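# Move glass beaker from door-side rack to window bench

## Task

Lift the beaker from the drying rack on the shelved bench by the door and set it upright, opening facing up, on the work top of the shelved bench by the window. The task fails if the beaker reaches the floor, if it breaks (a drop of more than a few centimetres or a hard bump can break it), or if the robot falls or is left leaning.

## Robot and tools

ROBOT. TidyBot++: a wheeled base 0.54 m long, 0.50 m wide and 0.38 m tall on four powered casters, carrying one seven-joint arm with a two-finger gripper. The shoulder sits 0.12 m ahead of the base centre, 0.68 m up. Segments: upper arm 0.42 m, forearm 0.31 m, hand 0.31 m to the hand point. At the start the arm is folded with the hand facing down, sticking up to 0.08 m past the base front. Cameras: base_camera and wrist_camera (the latter looks along the hand).

FRAMES. Base frame: origin on the floor below the base centre, x ahead, y to the left, z up, metres. Odometry frame: the base frame as it was when the scene began. hand_pose is the point between the finger pads, in the base frame; the hand's z axis runs out along the fingers and the fingers close along its y axis.

move. One action per call, built from "base", "joints", "target" (any combination) plus optional "speeds"; all its motions begin at once.
- base: object of relative offsets from where the base is now: translate_m (metres, + forward), strafe_m (metres, + left), each -2 to 2; rotate_rad (radians, + counter-clockwise seen from above), -6.3 to 6.3. Offsets are along the base axes at the start of the command.
- joints: absolute angles by name, radians: joint_1_rad (any angle; + is clockwise from above, opposite to heading), joint_2_rad -2.249 to 2.249 (shoulder, 0 is upright, + leans forward), joint_3_rad (any angle), joint_4_rad -2.579 to 2.579 (elbow, 0 straight; with joint_3_rad at 3.14, negative bends forward), joint_5_rad (any angle), joint_6_rad -2.099 to 2.099 (wrist), joint_7_rad (any angle; hand down, + is counter-clockwise from above, at 1.57 fingers open left/right), gripper_pos 0 (open, ~85 mm gap) to 1 (closed). Unlimited joints take the short way round; for big turns send steps below half a turn.
- target: one flat list of seven numbers [x, y, z, qw, qx, qy, qz], an absolute hand pose in the base frame, metres plus unit quaternion. With target, joints may only contain gripper_pos.
- speeds: caps for this action only: translate_m or strafe_m 0.05 to 0.5 m/s (give just one when both are used), rotate_rad 0.1 to 1.57 rad/s, gripper_pos 0.234 to 0.993 per s.
- cameras: list of names or ["all"] (default); [] for none.
- blocking: true/omitted returns once everything rests; false returns in about half a second while motion continues. A later move overrides only the parts it names.
A move with no action just reports. No action lasts over 15 s; base moves time out after 14 s.

wait: seconds 0 to 10, plus cameras; returns early once running moves settle. stop: brakes all your running motions; braked parts say "stopped" and hold, possibly still pressing. zoom_image: camera plus region [x0, y0, x1, y1] in pixels from the top-left, at most 504 by 504. finished_scene: scene is the current scene number; irreversible, and later calls in the reply go to the next scene. The first scene is practice and can be skipped.

RESULT LINES. "move": done, or the worst status. base_status, joint_status, hand_status: done, moving, off_target (resting away from target, maybe still pushing), stopped, contact_stop or time_out (an unrequested stop; old target dropped), not_followed, torque_fault, limit_stop_at_motor_heat. "joint command not followed" with "cause:" means a self-collision check blocked the arm; "pose unreachable" means a target was withheld. hand_target is where the hand would be with all joints on target. joint_positions in radians. base_odometry (x, y, heading in rad, + left) counts wheel turns, so slip reads as travel and drift builds up. base_tilt in degrees, + forward/right. motor_effort in percent of max, peak in brackets. on_its_own lists things not commanded. "pictures" orders the images. "earlier move" shows a non-blocking move's state. Alerts: ARM HIT, MOTOR HOT (60 °C), OVER-TEMPERATURE FAULT (75 °C; arm sinks for 30 to 60 s, resend targets afterwards). An unrequested stop, torque fault or refused call cancels the remaining move/wait/finished_scene calls in that reply; an invalid key does not.

ACCURACY. Hand moves usually end off_target within about 3 cm; fix by adding (wanted - hand_pose) to your last target. To hold still, resend hand_target, not hand_pose. For joints, send last command + (wanted - read). Loads make the arm sag; never command a joint to its read angle while holding. Gripper: a blocked close reads off_target and squeezes 100 to 130 N; aim about 0.01 past first contact for a gentle grip. Fingertips reach about 20 mm past the hand point when shut.

AVOID. The arm does not avoid furniture and keeps pushing. Hand straight down reaches about 0.94 m high only close in. Do not drive or turn while the arm is caught high up, swing a stretched arm sideways, or reach far out over nearby furniture from the fold: the robot may tip. Go slowly near the beaker, grip gently, lower it until hand_pose stops falling, open, then lift away. Don't release it in motion or let it knock anything.

Each tool is called after "Emit:" as name([rows], argument=value, ...), one row to a line, values as JSON.

## Session

I'll start by looking at the current state.

Emit:
move()

Scene clock: 0.00 s.
base_odometry: x=+0.000 y=+0.000 heading=+0.000
base_tilt: forward=+0.4 right=+0.1
base_status: not commanded
joint_positions: joint_1_rad=+0.007 joint_2_rad=-0.389 joint_3_rad=+3.156 joint_4_rad=-2.497 joint_5_rad=-0.039 joint_6_rad=-0.872 joint_7_rad=+1.521 gripper_pos=+0.000
joint_status: not commanded
motor_effort: joint_1_rad=+0 joint_2_rad=-2 joint_3_rad=-1 joint_4_rad=+14 joint_5_rad=-1 joint_6_rad=+2 joint_7_rad=-1
hand_pose: x=+0.2798 y=+0.0079 z=+0.6032 quat_wxyz=(-0.020, +0.996, -0.047, +0.080) (m; base frame)
hand_target: x=+0.2787 y=+0.0079 z=+0.6026 quat_wxyz=(-0.020, +0.996, -0.047, +0.079) (m; base frame)
hand_status: not commanded
pictures: base_camera, wrist_camera
Images, in order (width x height): base_camera 644x364, wrist_camera 644x476.

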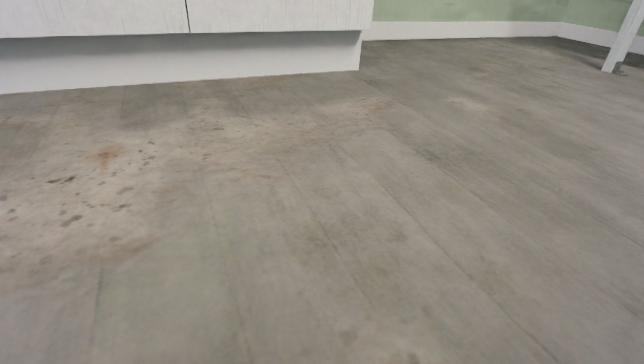

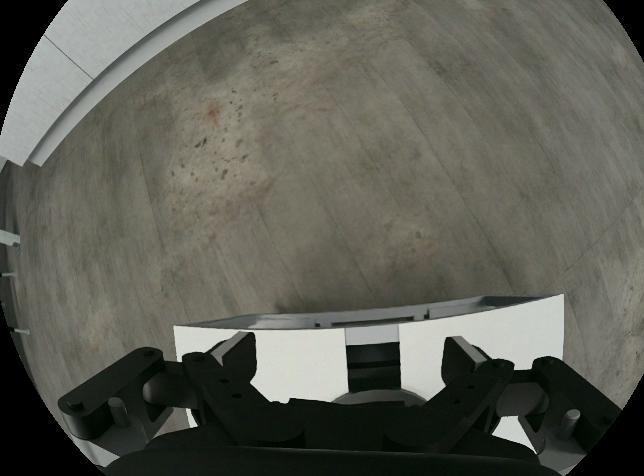

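Emit:
move(joints={"joint_1_rad": 0.0, "joint_2_rad": -0.6, "joint_3_rad": 3.1416, "joint_4_rad": -1.8, "joint_5_rad": 0.0, "joint_6_rad": -0.37, "joint_7_rad": 1.57})

Scene clock: 27.77 s.
move: done
base_odometry: x=+0.000 y=+0.000 heading=+0.000
base_tilt: forward=+0.4 right=+0.2
base_status: not commanded
joint_positions: joint_1_rad=+0.007 joint_2_rad=-0.583 joint_3_rad=+3.156 joint_4_rad=-1.827 joint_5_rad=-0.039 joint_6_rad=-0.414 joint_7_rad=+1.521 gripper_pos=+0.000
joint_status: all done
motor_effort: joint_1_rad=-1(2) joint_2_rad=-1(6) joint_3_rad=-1(2) joint_4_rad=+19(20) joint_5_rad=-1(2) joint_6_rad=+9(10) joint_7_rad=-1(2)
hand_pose: x=+0.4951 y=-0.0043 z=+1.1074 quat_wxyz=(-0.031, +0.736, -0.036, +0.675) (m; base frame)
hand_target: x=+0.4857 y=+0.0013 z=+1.1432 quat_wxyz=(+0.000, +0.707, +0.000, +0.707) (m; base frame)
hand_status: not commanded
pictures: base_camera, wrist_camera
Images, in order (width x height): base_camera 644x364, wrist_camera 644x476.

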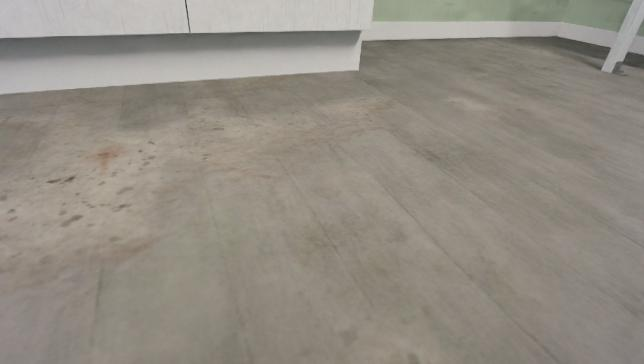

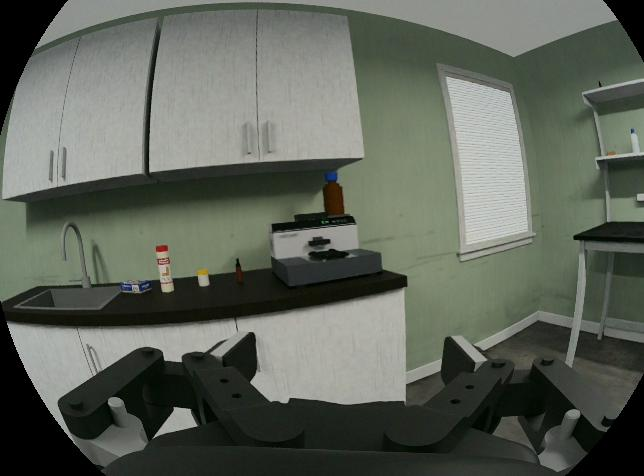

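Emit:
move(base={"rotate_rad": -1.0})

Emit:
move(base={"rotate_rad": -1.2})

Emit:
move(base={"rotate_rad": -1.2})

Emit:
move(base={"rotate_rad": -1.2})

Scene clock: 33.53 s.
move: done
base_odometry: x=+0.000 y=+0.000 heading=-0.999
base_tilt: forward=+0.4 right=+0.1
base_status: done
joint_positions: joint_1_rad=+0.006 joint_2_rad=-0.584 joint_3_rad=+3.153 joint_4_rad=-1.827 joint_5_rad=-0.039 joint_6_rad=-0.409 joint_7_rad=+1.521 gripper_pos=+0.000
joint_status: not commanded
motor_effort: joint_1_rad=+0(2) joint_2_rad=-1(3) joint_3_rad=+0(3) joint_4_rad=+19(20) joint_5_rad=+0(2) joint_6_rad=+9(10) joint_7_rad=-1(1)
hand_pose: x=+0.4952 y=-0.0024 z=+1.1089 quat_wxyz=(-0.032, +0.734, -0.034, +0.677) (m; base frame)
hand_target: x=+0.4857 y=+0.0013 z=+1.1432 quat_wxyz=(+0.000, +0.707, +0.000, +0.707) (m; base frame)
hand_status: not commanded
pictures: base_camera, wrist_camera
Images, in order (width x height): base_camera 644x364, wrist_camera 644x476.

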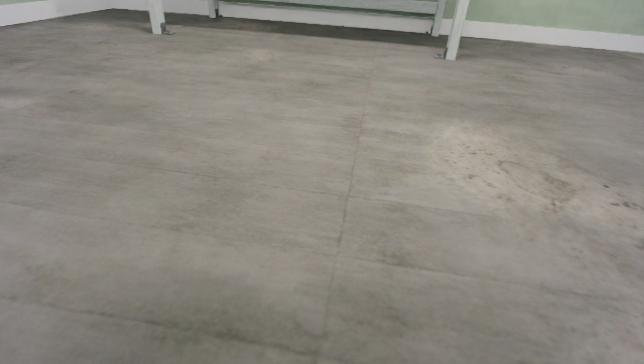

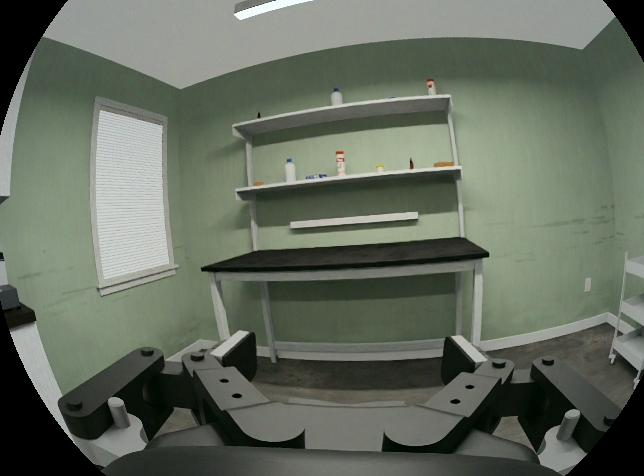

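Scene clock: 35.60 s.
move: done
base_odometry: x=+0.000 y=+0.000 heading=-2.198
base_tilt: forward=+0.4 right=+0.1
base_status: done
joint_positions: joint_1_rad=+0.006 joint_2_rad=-0.584 joint_3_rad=+3.153 joint_4_rad=-1.827 joint_5_rad=-0.039 joint_6_rad=-0.409 joint_7_rad=+1.521 gripper_pos=+0.000
joint_status: not commanded
motor_effort: joint_1_rad=+0(2) joint_2_rad=-1(2) joint_3_rad=-1(3) joint_4_rad=+19(20) joint_5_rad=+0(1) joint_6_rad=+10(10) joint_7_rad=-1(2)
hand_pose: x=+0.4952 y=-0.0019 z=+1.1090 quat_wxyz=(-0.032, +0.734, -0.034, +0.677) (m; base frame)
hand_target: x=+0.4857 y=+0.0013 z=+1.1432 quat_wxyz=(+0.000, +0.707, +0.000, +0.707) (m; base frame)
hand_status: not commanded
pictures: base_camera, wrist_camera
Images, in order (width x height): base_camera 644x364, wrist_camera 644x476.

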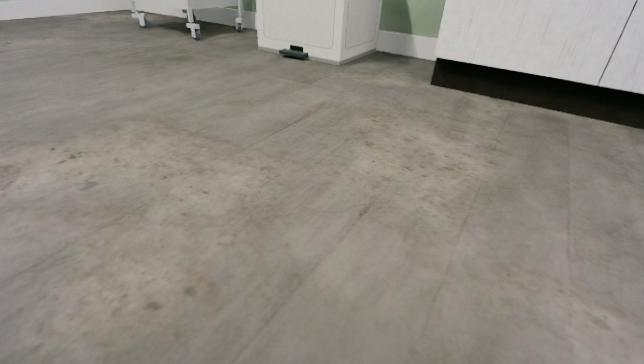

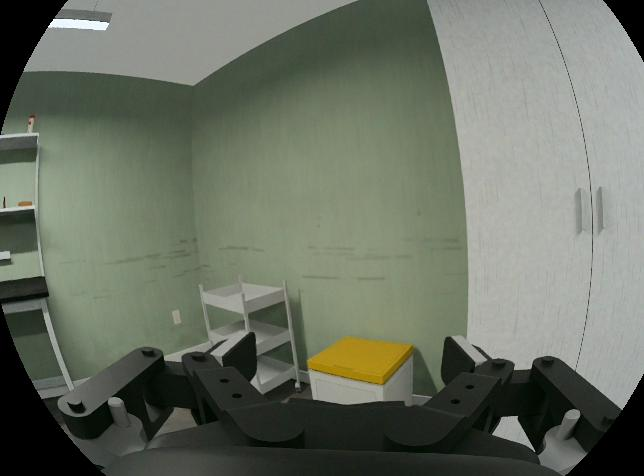

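Scene clock: 37.67 s.
move: done
base_odometry: x=+0.000 y=+0.000 heading=+2.886
base_tilt: forward=+0.4 right=+0.1
base_status: done
joint_positions: joint_1_rad=+0.005 joint_2_rad=-0.584 joint_3_rad=+3.152 joint_4_rad=-1.827 joint_5_rad=-0.039 joint_6_rad=-0.409 joint_7_rad=+1.521 gripper_pos=+0.000
joint_status: not commanded
motor_effort: joint_1_rad=+0(2) joint_2_rad=-2(2) joint_3_rad=-1(2) joint_4_rad=+19(20) joint_5_rad=+0(2) joint_6_rad=+10(10) joint_7_rad=-1(2)
hand_pose: x=+0.4952 y=-0.0015 z=+1.1090 quat_wxyz=(-0.032, +0.734, -0.033, +0.677) (m; base frame)
hand_target: x=+0.4857 y=+0.0013 z=+1.1432 quat_wxyz=(+0.000, +0.707, +0.000, +0.707) (m; base frame)
hand_status: not commanded
pictures: base_camera, wrist_camera
Images, in order (width x height): base_camera 644x364, wrist_camera 644x476.

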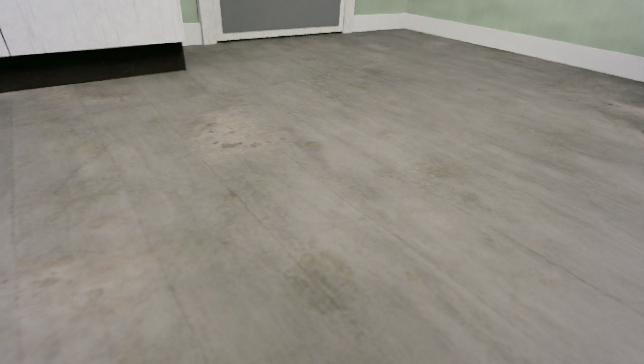

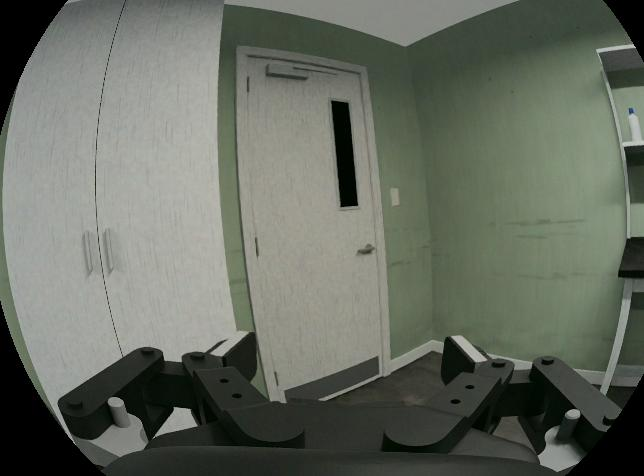

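Scene clock: 39.77 s.
move: done
base_odometry: x=+0.000 y=+0.000 heading=+1.686
base_tilt: forward=+0.4 right=+0.1
base_status: done
joint_positions: joint_1_rad=+0.005 joint_2_rad=-0.584 joint_3_rad=+3.152 joint_4_rad=-1.827 joint_5_rad=-0.039 joint_6_rad=-0.409 joint_7_rad=+1.521 gripper_pos=+0.000
joint_status: not commanded
motor_effort: joint_1_rad=+0(2) joint_2_rad=-1(2) joint_3_rad=+0(2) joint_4_rad=+19(20) joint_5_rad=+0(2) joint_6_rad=+9(10) joint_7_rad=-1(1)
hand_pose: x=+0.4952 y=-0.0012 z=+1.1090 quat_wxyz=(-0.032, +0.734, -0.033, +0.677) (m; base frame)
hand_target: x=+0.4857 y=+0.0013 z=+1.1432 quat_wxyz=(+0.000, +0.707, +0.000, +0.707) (m; base frame)
hand_status: not commanded
pictures: base_camera, wrist_camera
Images, in order (width x height): base_camera 644x364, wrist_camera 644x476.

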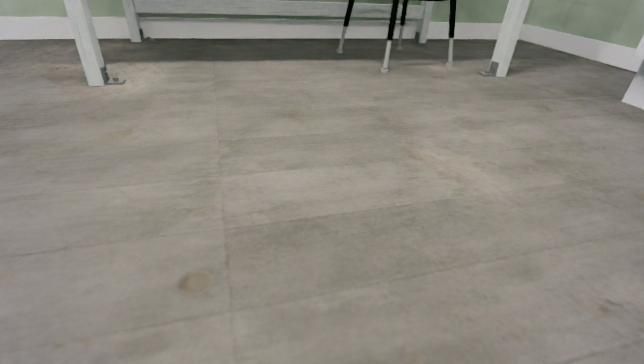

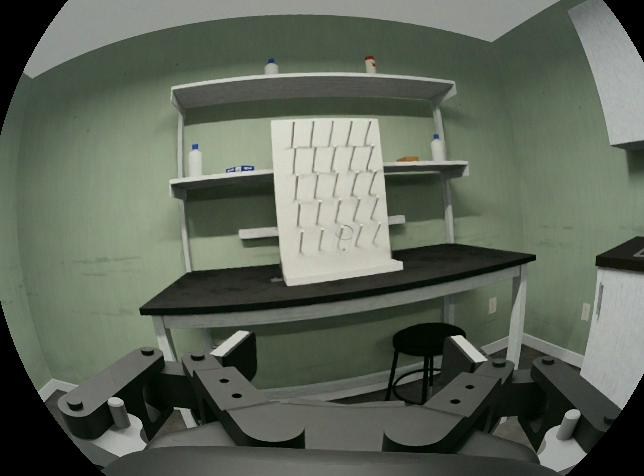

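Emit:
zoom_image(camera="wrist_camera", region=[260, 110, 420, 300])

Scaled by 2.653.

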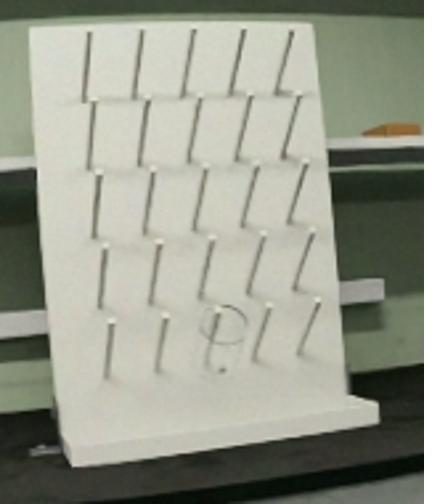

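Emit:
move(base={"translate_m": 0.45})

Scene clock: 98.87 s.
move: done
base_odometry: x=-0.052 y=+0.447 heading=+1.686
base_tilt: forward=+0.4 right=+0.1
base_status: done
joint_positions: joint_1_rad=+0.005 joint_2_rad=-0.590 joint_3_rad=+3.152 joint_4_rad=-1.827 joint_5_rad=-0.039 joint_6_rad=-0.407 joint_7_rad=+1.521 gripper_pos=+0.000
joint_status: not commanded
motor_effort: joint_1_rad=+0(2) joint_2_rad=-1(5) joint_3_rad=-1(1) joint_4_rad=+19(20) joint_5_rad=+0(2) joint_6_rad=+10(10) joint_7_rad=-1(2)
hand_pose: x=+0.4925 y=-0.0012 z=+1.1119 quat_wxyz=(-0.032, +0.732, -0.033, +0.680) (m; base frame)
hand_target: x=+0.4857 y=+0.0013 z=+1.1432 quat_wxyz=(+0.000, +0.707, +0.000, +0.707) (m; base frame)
hand_status: not commanded
pictures: base_camera, wrist_camera
Images, in order (width x height): base_camera 644x364, wrist_camera 644x476.

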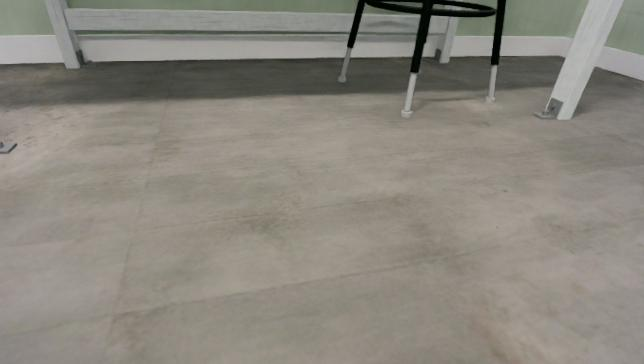

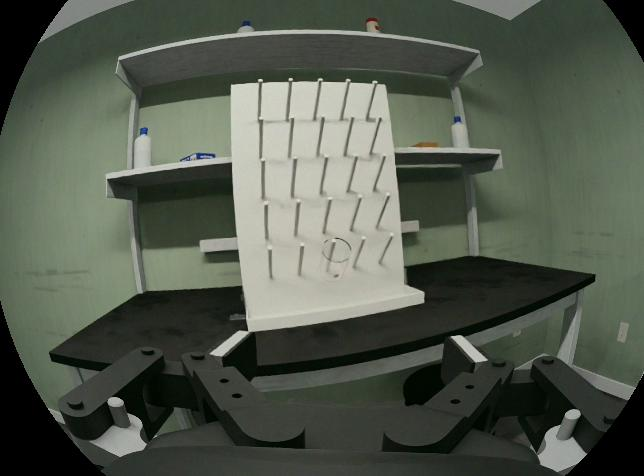

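Emit:
zoom_image(camera="wrist_camera", region=[220, 70, 440, 340])

Emit:
zoom_image(camera="wrist_camera", region=[290, 210, 390, 300])

Scaled by 1.867.

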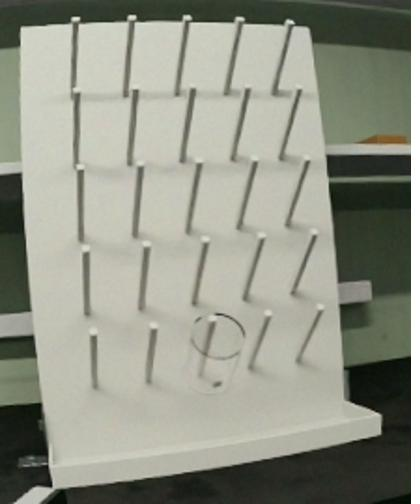

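Scaled by 5.040.

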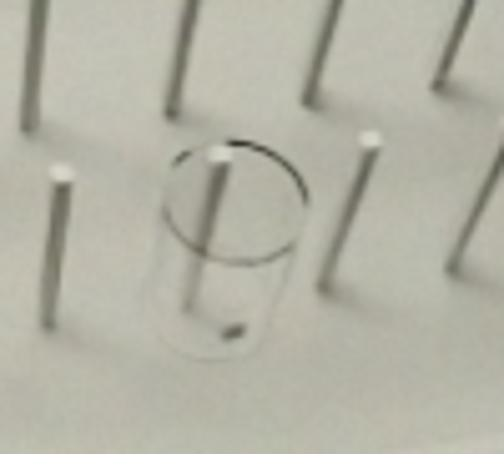

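Emit:
move(joints={"joint_6_rad": -0.77}, cameras=["wrist_camera"])

Scene clock: 119.47 s.
move: done
base_odometry: x=-0.052 y=+0.447 heading=+1.686
base_tilt: forward=+0.4 right=+0.1
base_status: not commanded
joint_positions: joint_1_rad=+0.005 joint_2_rad=-0.590 joint_3_rad=+3.152 joint_4_rad=-1.819 joint_5_rad=-0.039 joint_6_rad=-0.737 joint_7_rad=+1.521 gripper_pos=+0.000
joint_status: all done
motor_effort: joint_1_rad=+0(1) joint_2_rad=-1(1) joint_3_rad=+0(1) joint_4_rad=+19(21) joint_5_rad=-1(1) joint_6_rad=+9(11) joint_7_rad=-1(1)
hand_pose: x=+0.4685 y=+0.0030 z=+1.0169 quat_wxyz=(-0.032, +0.832, -0.033, +0.554) (m; base frame)
hand_target: x=+0.4612 y=+0.0013 z=+1.0220 quat_wxyz=(+0.000, +0.833, +0.000, +0.553) (m; base frame)
hand_status: not commanded
pictures: wrist_camera
Images, in order (width x height): wrist_camera 644x476.

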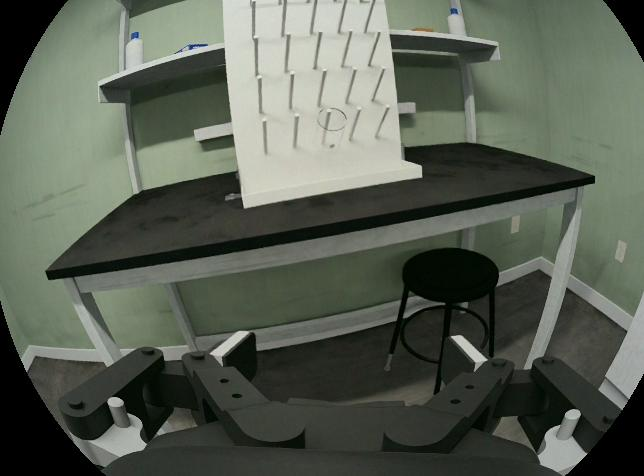

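Emit:
move(base={"translate_m": 0.186, "strafe_m": -0.415, "rotate_rad": 0.42}, joints={"joint_6_rad": -0.45}, cameras=["wrist_camera"])

Scene clock: 285.00 s.
move: done
base_odometry: x=+0.339 y=+0.680 heading=+2.107
base_tilt: forward=+0.3 right=+0.1
base_status: done
joint_positions: joint_1_rad=+0.004 joint_2_rad=-0.590 joint_3_rad=+3.149 joint_4_rad=-1.811 joint_5_rad=-0.039 joint_6_rad=-0.466 joint_7_rad=+1.521 gripper_pos=+0.000
joint_status: all done
motor_effort: joint_1_rad=-1(2) joint_2_rad=-1(2) joint_3_rad=-1(4) joint_4_rad=+19(21) joint_5_rad=-1(2) joint_6_rad=+10(11) joint_7_rad=+0(1)
hand_pose: x=+0.4895 y=+0.0013 z=+1.1030 quat_wxyz=(-0.033, +0.746, -0.031, +0.664) (m; base frame)
hand_target: x=+0.4847 y=+0.0013 z=+1.1184 quat_wxyz=(+0.000, +0.735, +0.000, +0.679) (m; base frame)
hand_status: not commanded
pictures: wrist_camera
Images, in order (width x height): wrist_camera 644x476.

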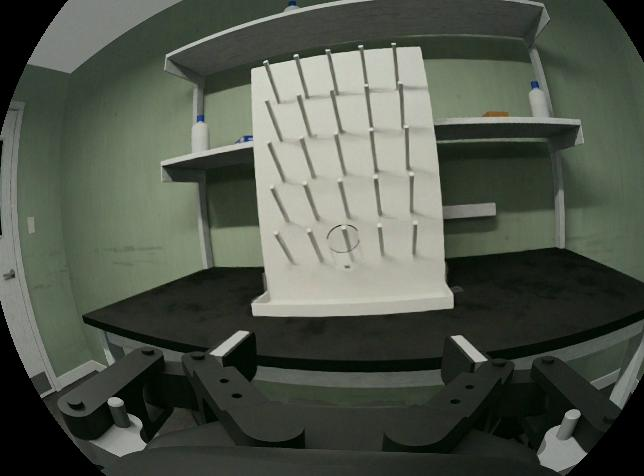

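Emit:
move(base={"rotate_rad": -0.1}, joints={"joint_5_rad": 0.06, "joint_7_rad": 1.67}, cameras=["wrist_camera"])

Scene clock: 305.60 s.
move: done
base_odometry: x=+0.339 y=+0.680 heading=+2.006
base_tilt: forward=+0.4 right=+0.1
base_status: done
joint_positions: joint_1_rad=+0.004 joint_2_rad=-0.590 joint_3_rad=+3.149 joint_4_rad=-1.811 joint_5_rad=+0.007 joint_6_rad=-0.466 joint_7_rad=+1.636 gripper_pos=+0.000
joint_status: all done
motor_effort: joint_1_rad=-1(2) joint_2_rad=-1(1) joint_3_rad=-1(2) joint_4_rad=+19(20) joint_5_rad=+0(2) joint_6_rad=+9(10) joint_7_rad=-1(2)
hand_pose: x=+0.4895 y=-0.0051 z=+1.1029 quat_wxyz=(+0.027, +0.747, +0.021, +0.664) (m; base frame)
hand_target: x=+0.4847 y=-0.0068 z=+1.1186 quat_wxyz=(+0.062, +0.733, +0.047, +0.676) (m; base frame)
hand_status: not commanded
pictures: wrist_camera
Images, in order (width x height): wrist_camera 644x476.

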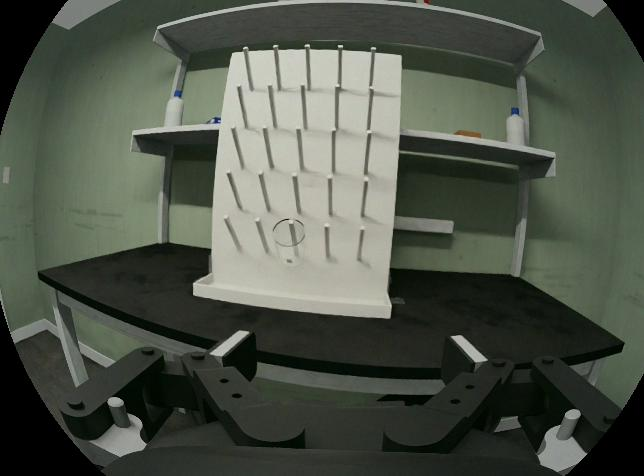

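Emit:
move(joints={"joint_7_rad": 1.535}, cameras=["wrist_camera"])

Scene clock: 310.63 s.
move: done
base_odometry: x=+0.339 y=+0.680 heading=+2.006
base_tilt: forward=+0.4 right=+0.1
base_status: not commanded
joint_positions: joint_1_rad=+0.004 joint_2_rad=-0.590 joint_3_rad=+3.149 joint_4_rad=-1.811 joint_5_rad=+0.007 joint_6_rad=-0.466 joint_7_rad=+1.541 gripper_pos=+0.000
joint_status: all done
motor_effort: joint_1_rad=-1(2) joint_2_rad=-1(1) joint_3_rad=-1(1) joint_4_rad=+19(19) joint_5_rad=+0(1) joint_6_rad=+9(10) joint_7_rad=-1(2)
hand_pose: x=+0.4895 y=-0.0051 z=+1.1029 quat_wxyz=(-0.005, +0.747, -0.015, +0.665) (m; base frame)
hand_target: x=+0.4847 y=-0.0068 z=+1.1186 quat_wxyz=(+0.016, +0.734, -0.002, +0.679) (m; base frame)
hand_status: not commanded
pictures: wrist_camera
Images, in order (width x height): wrist_camera 644x476.

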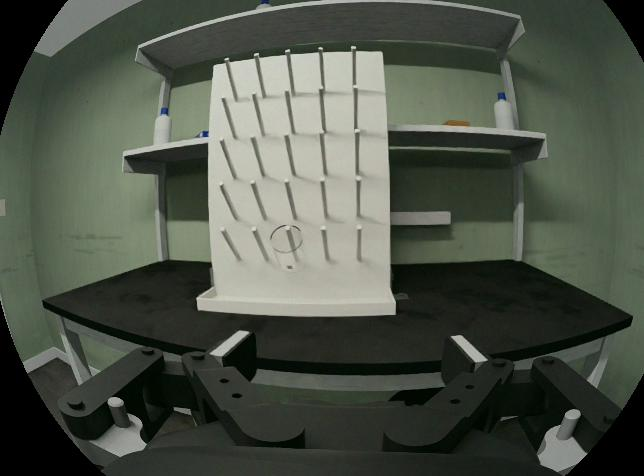

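Emit:
zoom_image(camera="wrist_camera", region=[210, 200, 380, 325])

Scaled by 2.965.

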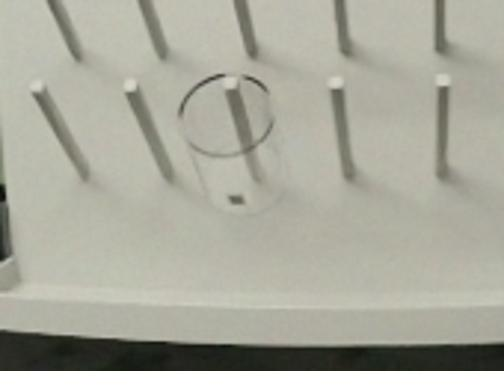

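Emit:
move(base={"strafe_m": 0.18}, cameras=["wrist_camera"])

Emit:
zoom_image(camera="wrist_camera", region=[250, 200, 420, 325])

Scene clock: 318.70 s.
move: done
base_odometry: x=+0.176 y=+0.604 heading=+2.005
base_tilt: forward=+0.3 right=+0.1
base_status: done
joint_positions: joint_1_rad=+0.004 joint_2_rad=-0.590 joint_3_rad=+3.145 joint_4_rad=-1.811 joint_5_rad=+0.007 joint_6_rad=-0.466 joint_7_rad=+1.541 gripper_pos=+0.000
joint_status: not commanded
motor_effort: joint_1_rad=-1(1) joint_2_rad=-1(2) joint_3_rad=-1(4) joint_4_rad=+19(19) joint_5_rad=+0(2) joint_6_rad=+9(10) joint_7_rad=-1(2)
hand_pose: x=+0.4895 y=-0.0033 z=+1.1029 quat_wxyz=(-0.005, +0.747, -0.013, +0.665) (m; base frame)
hand_target: x=+0.4847 y=-0.0068 z=+1.1186 quat_wxyz=(+0.016, +0.734, -0.002, +0.679) (m; base frame)
hand_status: not commanded
pictures: wrist_camera
Images, in order (width x height): wrist_camera 644x476.

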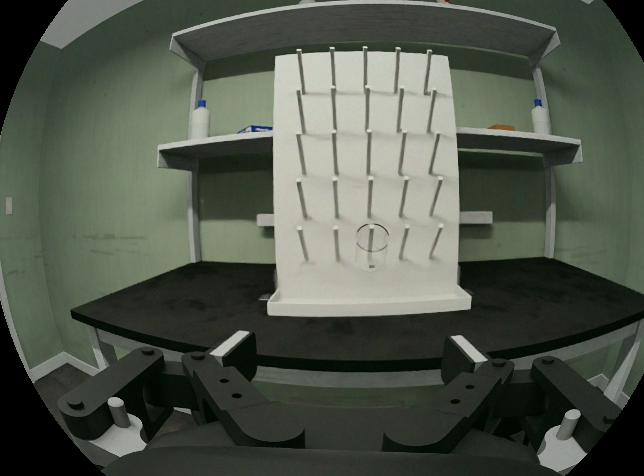

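Scaled by 2.965.

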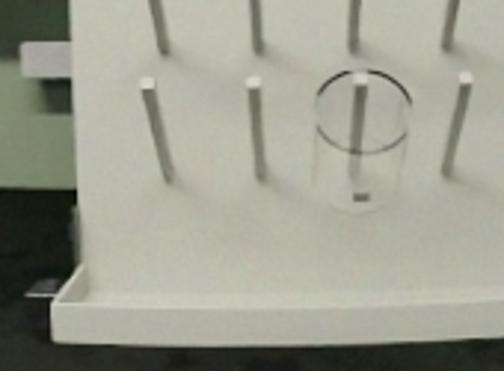

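Emit:
move(base={"translate_m": 0.3}, cameras=["wrist_camera"])

Emit:
zoom_image(camera="wrist_camera", region=[240, 180, 480, 360])

Scene clock: 403.57 s.
move: done
base_odometry: x=+0.050 y=+0.876 heading=+2.006
base_tilt: forward=+0.4 right=+0.1
base_status: done
joint_positions: joint_1_rad=+0.004 joint_2_rad=-0.590 joint_3_rad=+3.145 joint_4_rad=-1.811 joint_5_rad=+0.007 joint_6_rad=-0.466 joint_7_rad=+1.541 gripper_pos=+0.000
joint_status: not commanded
motor_effort: joint_1_rad=-1(2) joint_2_rad=-1(5) joint_3_rad=-1(1) joint_4_rad=+19(20) joint_5_rad=+0(2) joint_6_rad=+9(10) joint_7_rad=-1(2)
hand_pose: x=+0.4893 y=-0.0033 z=+1.1030 quat_wxyz=(-0.005, +0.747, -0.013, +0.665) (m; base frame)
hand_target: x=+0.4847 y=-0.0068 z=+1.1186 quat_wxyz=(+0.016, +0.734, -0.002, +0.679) (m; base frame)
hand_status: not commanded
pictures: wrist_camera
Images, in order (width x height): wrist_camera 644x476.

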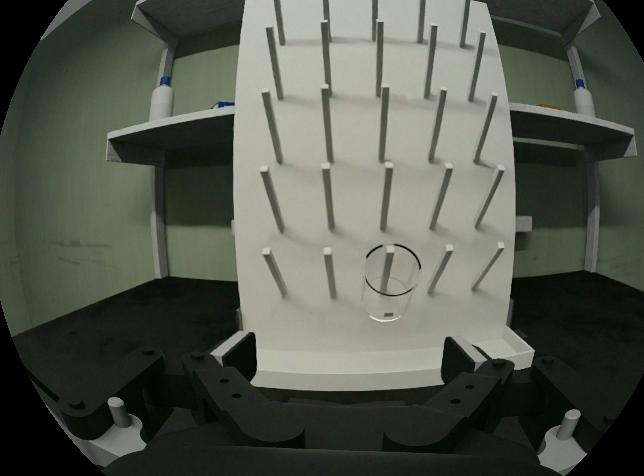

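Scaled by 2.100.

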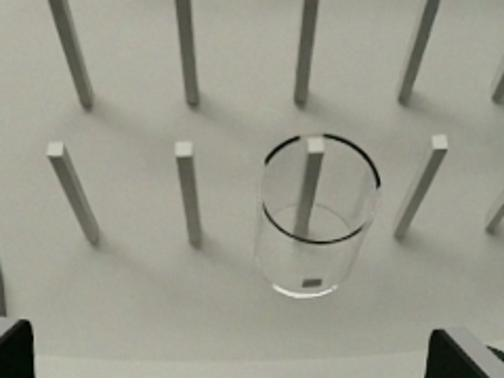

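Emit:
zoom_image(camera="wrist_camera", region=[350, 230, 440, 330])

Scaled by 5.040.

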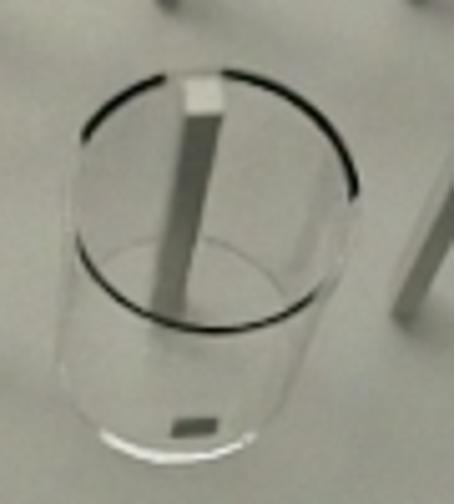

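Emit:
move(base={"strafe_m": -0.055}, speeds={"strafe_m": 0.2}, cameras=["wrist_camera"])

Emit:
zoom_image(camera="wrist_camera", region=[240, 200, 460, 380])

Scene clock: 423.40 s.
move: done
base_odometry: x=+0.099 y=+0.899 heading=+2.006
base_tilt: forward=+0.4 right=+0.1
base_status: done
joint_positions: joint_1_rad=+0.004 joint_2_rad=-0.590 joint_3_rad=+3.146 joint_4_rad=-1.811 joint_5_rad=+0.007 joint_6_rad=-0.466 joint_7_rad=+1.541 gripper_pos=+0.000
joint_status: not commanded
motor_effort: joint_1_rad=+0(1) joint_2_rad=-1(1) joint_3_rad=+0(3) joint_4_rad=+19(19) joint_5_rad=-1(1) joint_6_rad=+9(10) joint_7_rad=-1(2)
hand_pose: x=+0.4893 y=-0.0034 z=+1.1030 quat_wxyz=(-0.005, +0.747, -0.013, +0.665) (m; base frame)
hand_target: x=+0.4847 y=-0.0068 z=+1.1186 quat_wxyz=(+0.016, +0.734, -0.002, +0.679) (m; base frame)
hand_status: not commanded
pictures: wrist_camera
Images, in order (width x height): wrist_camera 644x476.

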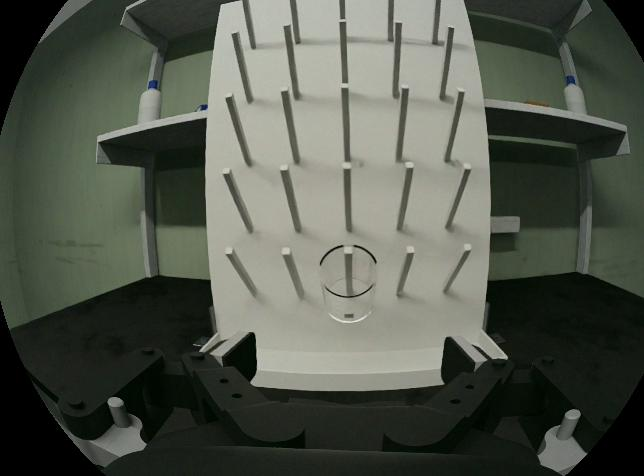

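Scaled by 2.291.

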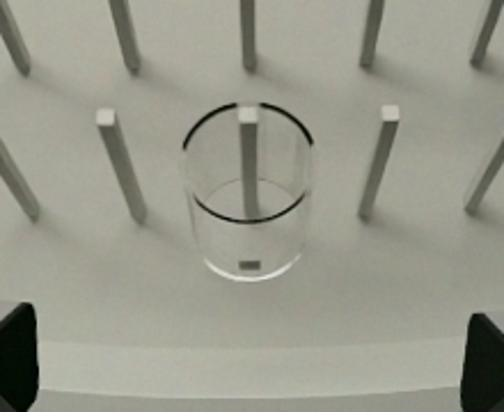

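Emit:
move(joints={"joint_6_rad": 0.473}, cameras=[])

Emit:
move(joints={"joint_2_rad": -0.246, "joint_4_rad": -2.081, "joint_6_rad": 0.473}, cameras=["wrist_camera"])

Scene clock: 524.67 s.
move: done
base_odometry: x=+0.099 y=+0.899 heading=+2.006
base_tilt: forward=+0.4 right=+0.1
base_status: not commanded
joint_positions: joint_1_rad=+0.004 joint_2_rad=-0.594 joint_3_rad=+3.146 joint_4_rad=-1.811 joint_5_rad=+0.007 joint_6_rad=+0.436 joint_7_rad=+1.541 gripper_pos=+0.000
joint_status: all done
motor_effort: joint_1_rad=-1(2) joint_2_rad=+1(2) joint_3_rad=-1(1) joint_4_rad=+18(21) joint_5_rad=+0(2) joint_6_rad=+7(12) joint_7_rad=-1(2)
hand_pose: x=+0.3975 y=-0.0013 z=+1.3605 quat_wxyz=(-0.008, +0.381, -0.005, +0.925) (m; base frame)
hand_target: x=+0.3814 y=+0.0098 z=+1.3753 quat_wxyz=(+0.003, +0.356, +0.016, +0.934) (m; base frame)
hand_status: not commanded
pictures: none
No camera images: "cameras" was empty.

Scene clock: 526.13 s.
move: done
base_odometry: x=+0.099 y=+0.899 heading=+2.006
base_tilt: forward=+0.4 right=+0.1
base_status: not commanded
joint_positions: joint_1_rad=+0.004 joint_2_rad=-0.245 joint_3_rad=+3.146 joint_4_rad=-2.046 joint_5_rad=+0.007 joint_6_rad=+0.444 joint_7_rad=+1.541 gripper_pos=+0.000
joint_status: all done
motor_effort: joint_1_rad=+0(1) joint_2_rad=-12(16) joint_3_rad=-1(1) joint_4_rad=+20(22) joint_5_rad=-1(1) joint_6_rad=+9(12) joint_7_rad=-1(2)
hand_pose: x=+0.6271 y=-0.0021 z=+1.0845 quat_wxyz=(-0.007, +0.627, -0.009, +0.779) (m; base frame)
hand_target: x=+0.6245 y=+0.0098 z=+1.0721 quat_wxyz=(-0.002, +0.630, +0.016, +0.777) (m; base frame)
hand_status: not commanded
pictures: wrist_camera
Images, in order (width x height): wrist_camera 644x476.

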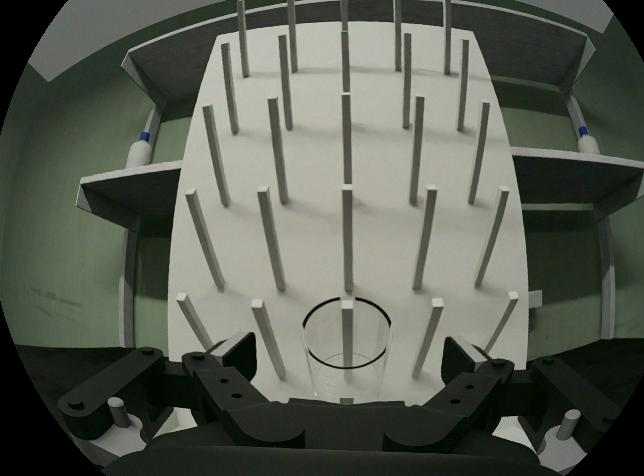

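Emit:
zoom_image(camera="wrist_camera", region=[240, 270, 460, 430])

Scaled by 2.291.

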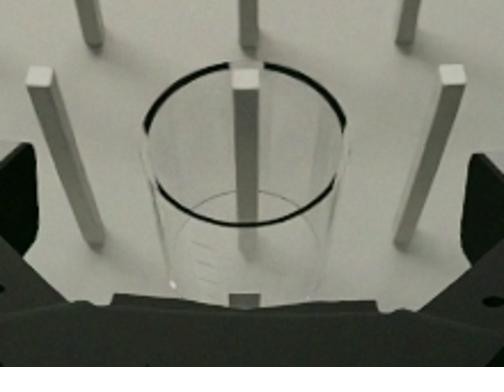

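Emit:
move(joints={"joint_2_rad": -0.241, "joint_4_rad": -2.105, "joint_6_rad": 0.5}, base={"translate_m": 0.06}, speeds={"translate_m": 0.1}, cameras=["wrist_camera"])

Emit:
zoom_image(camera="wrist_camera", region=[240, 270, 460, 430])

Scene clock: 569.33 s.
move: done
base_odometry: x=+0.074 y=+0.954 heading=+2.006
base_tilt: forward=+0.4 right=+0.1
base_status: done
joint_positions: joint_1_rad=+0.004 joint_2_rad=-0.243 joint_3_rad=+3.146 joint_4_rad=-2.066 joint_5_rad=+0.007 joint_6_rad=+0.468 joint_7_rad=+1.541 gripper_pos=+0.000
joint_status: all done
motor_effort: joint_1_rad=-1(1) joint_2_rad=-12(15) joint_3_rad=-1(2) joint_4_rad=+19(20) joint_5_rad=+0(1) joint_6_rad=+9(11) joint_7_rad=-1(1)
hand_pose: x=+0.6262 y=-0.0021 z=+1.0784 quat_wxyz=(-0.007, +0.627, -0.009, +0.779) (m; base frame)
hand_target: x=+0.6241 y=+0.0103 z=+1.0632 quat_wxyz=(-0.003, +0.630, +0.016, +0.776) (m; base frame)
hand_status: not commanded
pictures: wrist_camera
Images, in order (width x height): wrist_camera 644x476.

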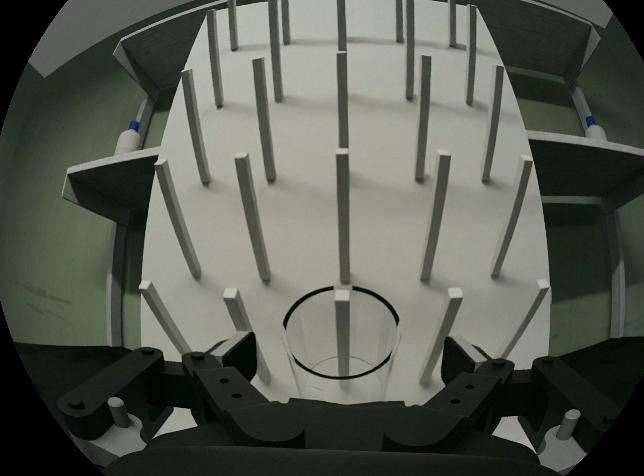

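Scaled by 2.291.

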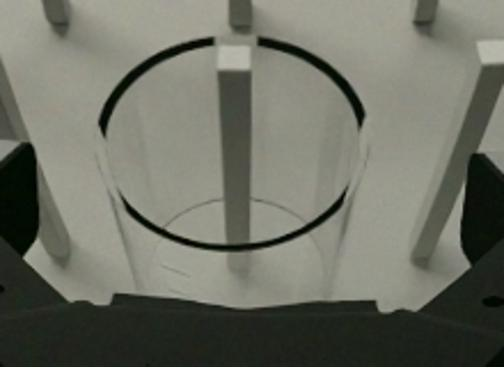

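Emit:
move(base={"strafe_m": 0.005}, speeds={"strafe_m": 0.05}, cameras=["wrist_camera"])

Emit:
zoom_image(camera="wrist_camera", region=[240, 270, 460, 430])

Scene clock: 588.07 s.
move: done
base_odometry: x=+0.070 y=+0.952 heading=+2.005
base_tilt: forward=+0.4 right=+0.1
base_status: done
joint_positions: joint_1_rad=+0.004 joint_2_rad=-0.243 joint_3_rad=+3.146 joint_4_rad=-2.066 joint_5_rad=+0.007 joint_6_rad=+0.468 joint_7_rad=+1.541 gripper_pos=+0.000
joint_status: not commanded
motor_effort: joint_1_rad=+0(2) joint_2_rad=-12(14) joint_3_rad=+0(3) joint_4_rad=+19(20) joint_5_rad=-1(1) joint_6_rad=+9(10) joint_7_rad=-1(1)
hand_pose: x=+0.6262 y=-0.0018 z=+1.0784 quat_wxyz=(-0.007, +0.627, -0.009, +0.779) (m; base frame)
hand_target: x=+0.6241 y=+0.0103 z=+1.0632 quat_wxyz=(-0.003, +0.630, +0.016, +0.776) (m; base frame)
hand_status: not commanded
pictures: wrist_camera
Images, in order (width x height): wrist_camera 644x476.

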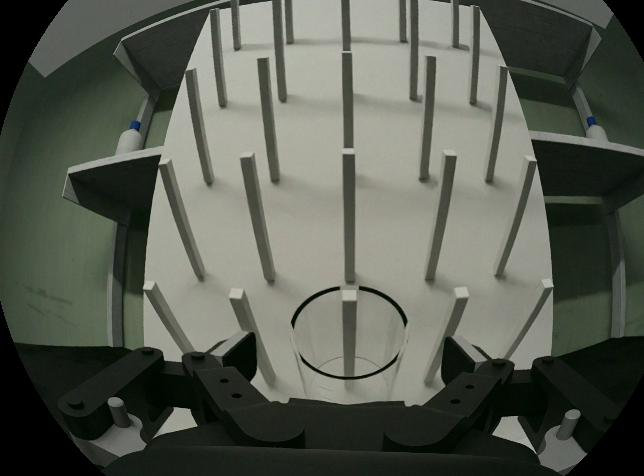

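Scaled by 2.291.

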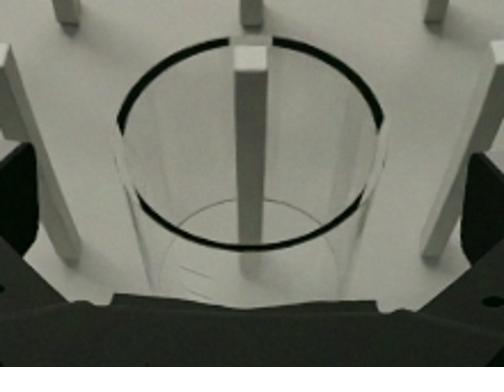

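Emit:
move(base={"translate_m": 0.03}, speeds={"translate_m": 0.05}, cameras=["wrist_camera"])

Emit:
zoom_image(camera="wrist_camera", region=[240, 270, 460, 430])

Scene clock: 595.07 s.
move: done
base_odometry: x=+0.057 y=+0.979 heading=+2.006
base_tilt: forward=+0.4 right=+0.1
base_status: done
joint_positions: joint_1_rad=+0.004 joint_2_rad=-0.243 joint_3_rad=+3.146 joint_4_rad=-2.066 joint_5_rad=+0.007 joint_6_rad=+0.468 joint_7_rad=+1.541 gripper_pos=+0.000
joint_status: not commanded
motor_effort: joint_1_rad=-1(1) joint_2_rad=-11(15) joint_3_rad=-1(2) joint_4_rad=+19(20) joint_5_rad=+0(1) joint_6_rad=+8(10) joint_7_rad=-1(2)
hand_pose: x=+0.6264 y=-0.0018 z=+1.0782 quat_wxyz=(-0.007, +0.627, -0.009, +0.779) (m; base frame)
hand_target: x=+0.6241 y=+0.0103 z=+1.0632 quat_wxyz=(-0.003, +0.630, +0.016, +0.776) (m; base frame)
hand_status: not commanded
pictures: wrist_camera
Images, in order (width x height): wrist_camera 644x476.

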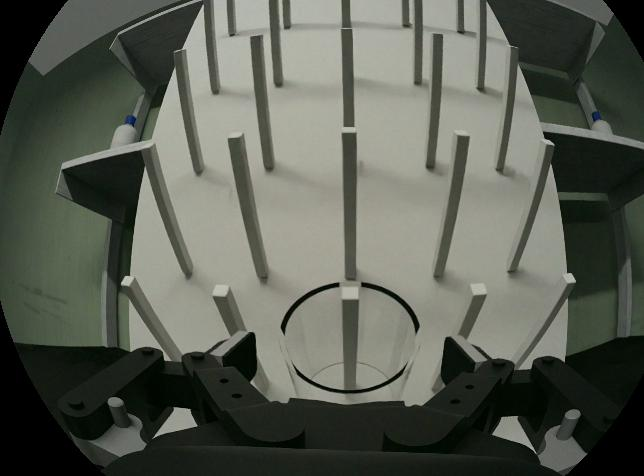

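Scaled by 2.291.

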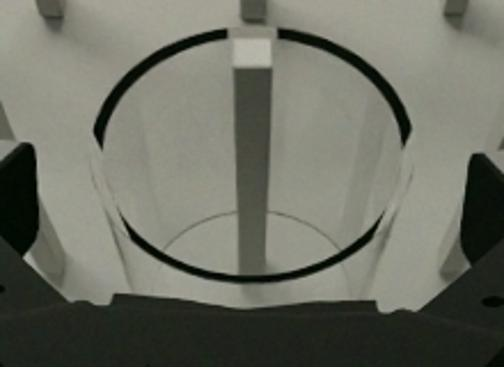

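Emit:
move(base={"translate_m": 0.026}, speeds={"translate_m": 0.05}, cameras=["wrist_camera"])

Emit:
zoom_image(camera="wrist_camera", region=[240, 270, 460, 430])

Scene clock: 604.77 s.
move: done
base_odometry: x=+0.046 y=+1.002 heading=+2.006
base_tilt: forward=+0.4 right=+0.2
base_status: done
joint_positions: joint_1_rad=+0.004 joint_2_rad=-0.242 joint_3_rad=+3.146 joint_4_rad=-2.066 joint_5_rad=+0.007 joint_6_rad=+0.468 joint_7_rad=+1.541 gripper_pos=+0.000
joint_status: not commanded
motor_effort: joint_1_rad=-1(1) joint_2_rad=-12(15) joint_3_rad=-1(2) joint_4_rad=+19(20) joint_5_rad=+0(1) joint_6_rad=+9(10) joint_7_rad=-1(1)
hand_pose: x=+0.6267 y=-0.0018 z=+1.0779 quat_wxyz=(-0.007, +0.627, -0.009, +0.779) (m; base frame)
hand_target: x=+0.6241 y=+0.0103 z=+1.0632 quat_wxyz=(-0.003, +0.630, +0.016, +0.776) (m; base frame)
hand_status: not commanded
pictures: wrist_camera
Images, in order (width x height): wrist_camera 644x476.

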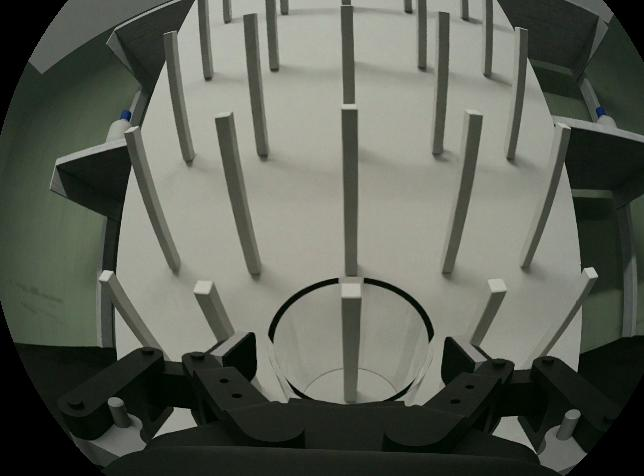

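Scaled by 2.291.

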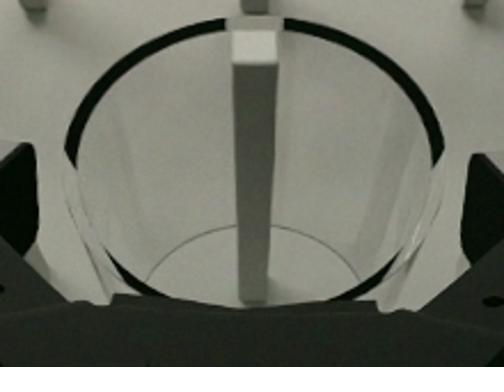

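Emit:
move(joints={"gripper_pos": 0.13}, speeds={"gripper_pos": 0.234}, cameras=["wrist_camera"])

Emit:
zoom_image(camera="wrist_camera", region=[240, 270, 460, 430])

Scene clock: 611.23 s.
move: done
base_odometry: x=+0.046 y=+1.002 heading=+2.006
base_tilt: forward=+0.4 right=+0.1
base_status: not commanded
joint_positions: joint_1_rad=+0.004 joint_2_rad=-0.242 joint_3_rad=+3.146 joint_4_rad=-2.066 joint_5_rad=+0.007 joint_6_rad=+0.468 joint_7_rad=+1.541 gripper_pos=+0.132
joint_status: all done
motor_effort: joint_1_rad=+0(1) joint_2_rad=-12(12) joint_3_rad=-1(1) joint_4_rad=+19(20) joint_5_rad=-1(1) joint_6_rad=+10(10) joint_7_rad=-1(2)
hand_pose: x=+0.6267 y=-0.0018 z=+1.0779 quat_wxyz=(-0.007, +0.627, -0.009, +0.779) (m; base frame)
hand_target: x=+0.6241 y=+0.0103 z=+1.0632 quat_wxyz=(-0.003, +0.630, +0.016, +0.776) (m; base frame)
hand_status: not commanded
pictures: wrist_camera
Images, in order (width x height): wrist_camera 644x476.

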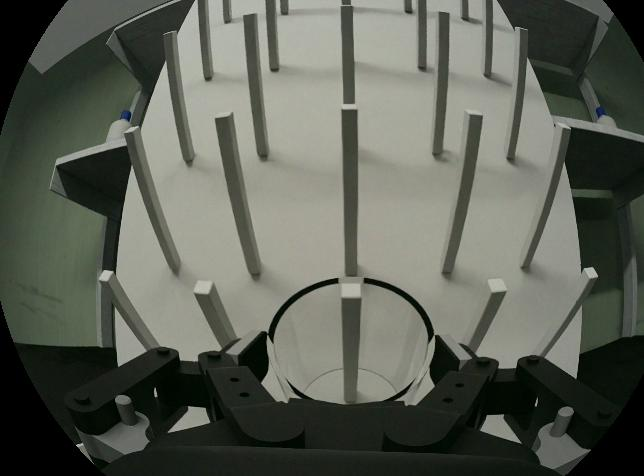

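Scaled by 2.291.

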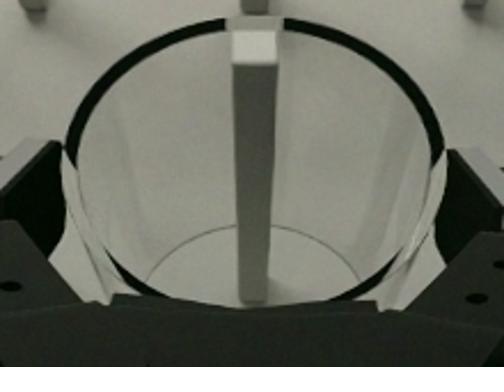

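Emit:
move(joints={"gripper_pos": 0.165}, speeds={"gripper_pos": 0.234}, cameras=[])

Emit:
move(joints={"gripper_pos": 0.18}, speeds={"gripper_pos": 0.234}, cameras=[])

Emit:
move(joints={"gripper_pos": 0.195}, speeds={"gripper_pos": 0.234}, cameras=["wrist_camera"])

Emit:
zoom_image(camera="wrist_camera", region=[240, 270, 460, 430])

Scene clock: 618.13 s.
move: done
base_odometry: x=+0.046 y=+1.002 heading=+2.006
base_tilt: forward=+0.4 right=+0.1
base_status: not commanded
joint_positions: joint_1_rad=+0.004 joint_2_rad=-0.242 joint_3_rad=+3.146 joint_4_rad=-2.066 joint_5_rad=+0.007 joint_6_rad=+0.468 joint_7_rad=+1.541 gripper_pos=+0.164
joint_status: all done
motor_effort: joint_1_rad=-1(2) joint_2_rad=-12(12) joint_3_rad=-1(1) joint_4_rad=+19(19) joint_5_rad=+0(1) joint_6_rad=+9(10) joint_7_rad=-1(1)
hand_pose: x=+0.6267 y=-0.0018 z=+1.0779 quat_wxyz=(-0.007, +0.627, -0.009, +0.779) (m; base frame)
hand_target: x=+0.6241 y=+0.0103 z=+1.0632 quat_wxyz=(-0.003, +0.630, +0.016, +0.776) (m; base frame)
hand_status: not commanded
pictures: none
No camera images: "cameras" was empty.

Scene clock: 618.47 s.
move: done
base_odometry: x=+0.046 y=+1.002 heading=+2.006
base_tilt: forward=+0.4 right=+0.1
base_status: not commanded
joint_positions: joint_1_rad=+0.004 joint_2_rad=-0.242 joint_3_rad=+3.146 joint_4_rad=-2.066 joint_5_rad=+0.007 joint_6_rad=+0.468 joint_7_rad=+1.541 gripper_pos=+0.180
joint_status: all done
motor_effort: joint_1_rad=+0(1) joint_2_rad=-12(12) joint_3_rad=-1(1) joint_4_rad=+19(19) joint_5_rad=-1(1) joint_6_rad=+10(10) joint_7_rad=+0(1)
hand_pose: x=+0.6267 y=-0.0018 z=+1.0779 quat_wxyz=(-0.007, +0.627, -0.009, +0.779) (m; base frame)
hand_target: x=+0.6241 y=+0.0103 z=+1.0632 quat_wxyz=(-0.003, +0.630, +0.016, +0.776) (m; base frame)
hand_status: not commanded
pictures: none
No camera images: "cameras" was empty.

Scene clock: 618.80 s.
move: done
base_odometry: x=+0.046 y=+1.002 heading=+2.006
base_tilt: forward=+0.4 right=+0.1
base_status: not commanded
joint_positions: joint_1_rad=+0.004 joint_2_rad=-0.242 joint_3_rad=+3.146 joint_4_rad=-2.066 joint_5_rad=+0.007 joint_6_rad=+0.468 joint_7_rad=+1.541 gripper_pos=+0.196
joint_status: all done
motor_effort: joint_1_rad=-1(1) joint_2_rad=-12(12) joint_3_rad=-1(2) joint_4_rad=+19(20) joint_5_rad=-1(1) joint_6_rad=+10(10) joint_7_rad=-1(1)
hand_pose: x=+0.6267 y=-0.0018 z=+1.0779 quat_wxyz=(-0.007, +0.627, -0.009, +0.779) (m; base frame)
hand_target: x=+0.6241 y=+0.0103 z=+1.0632 quat_wxyz=(-0.003, +0.630, +0.016, +0.776) (m; base frame)
hand_status: not commanded
pictures: wrist_camera
Images, in order (width x height): wrist_camera 644x476.

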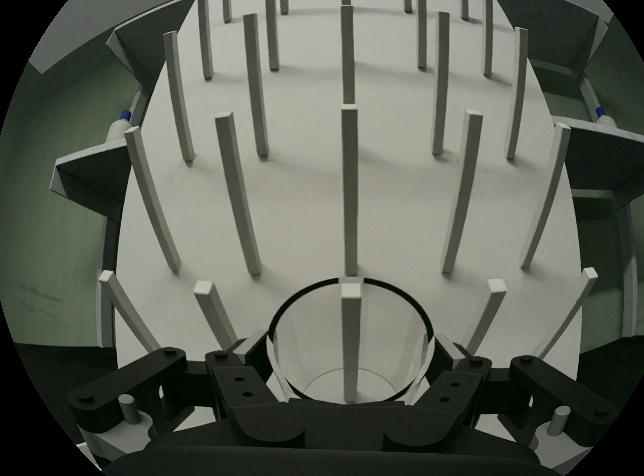

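Scaled by 2.291.

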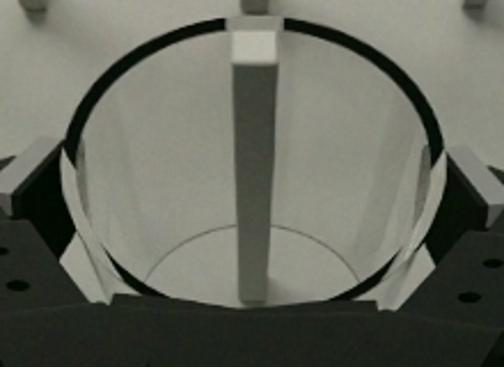

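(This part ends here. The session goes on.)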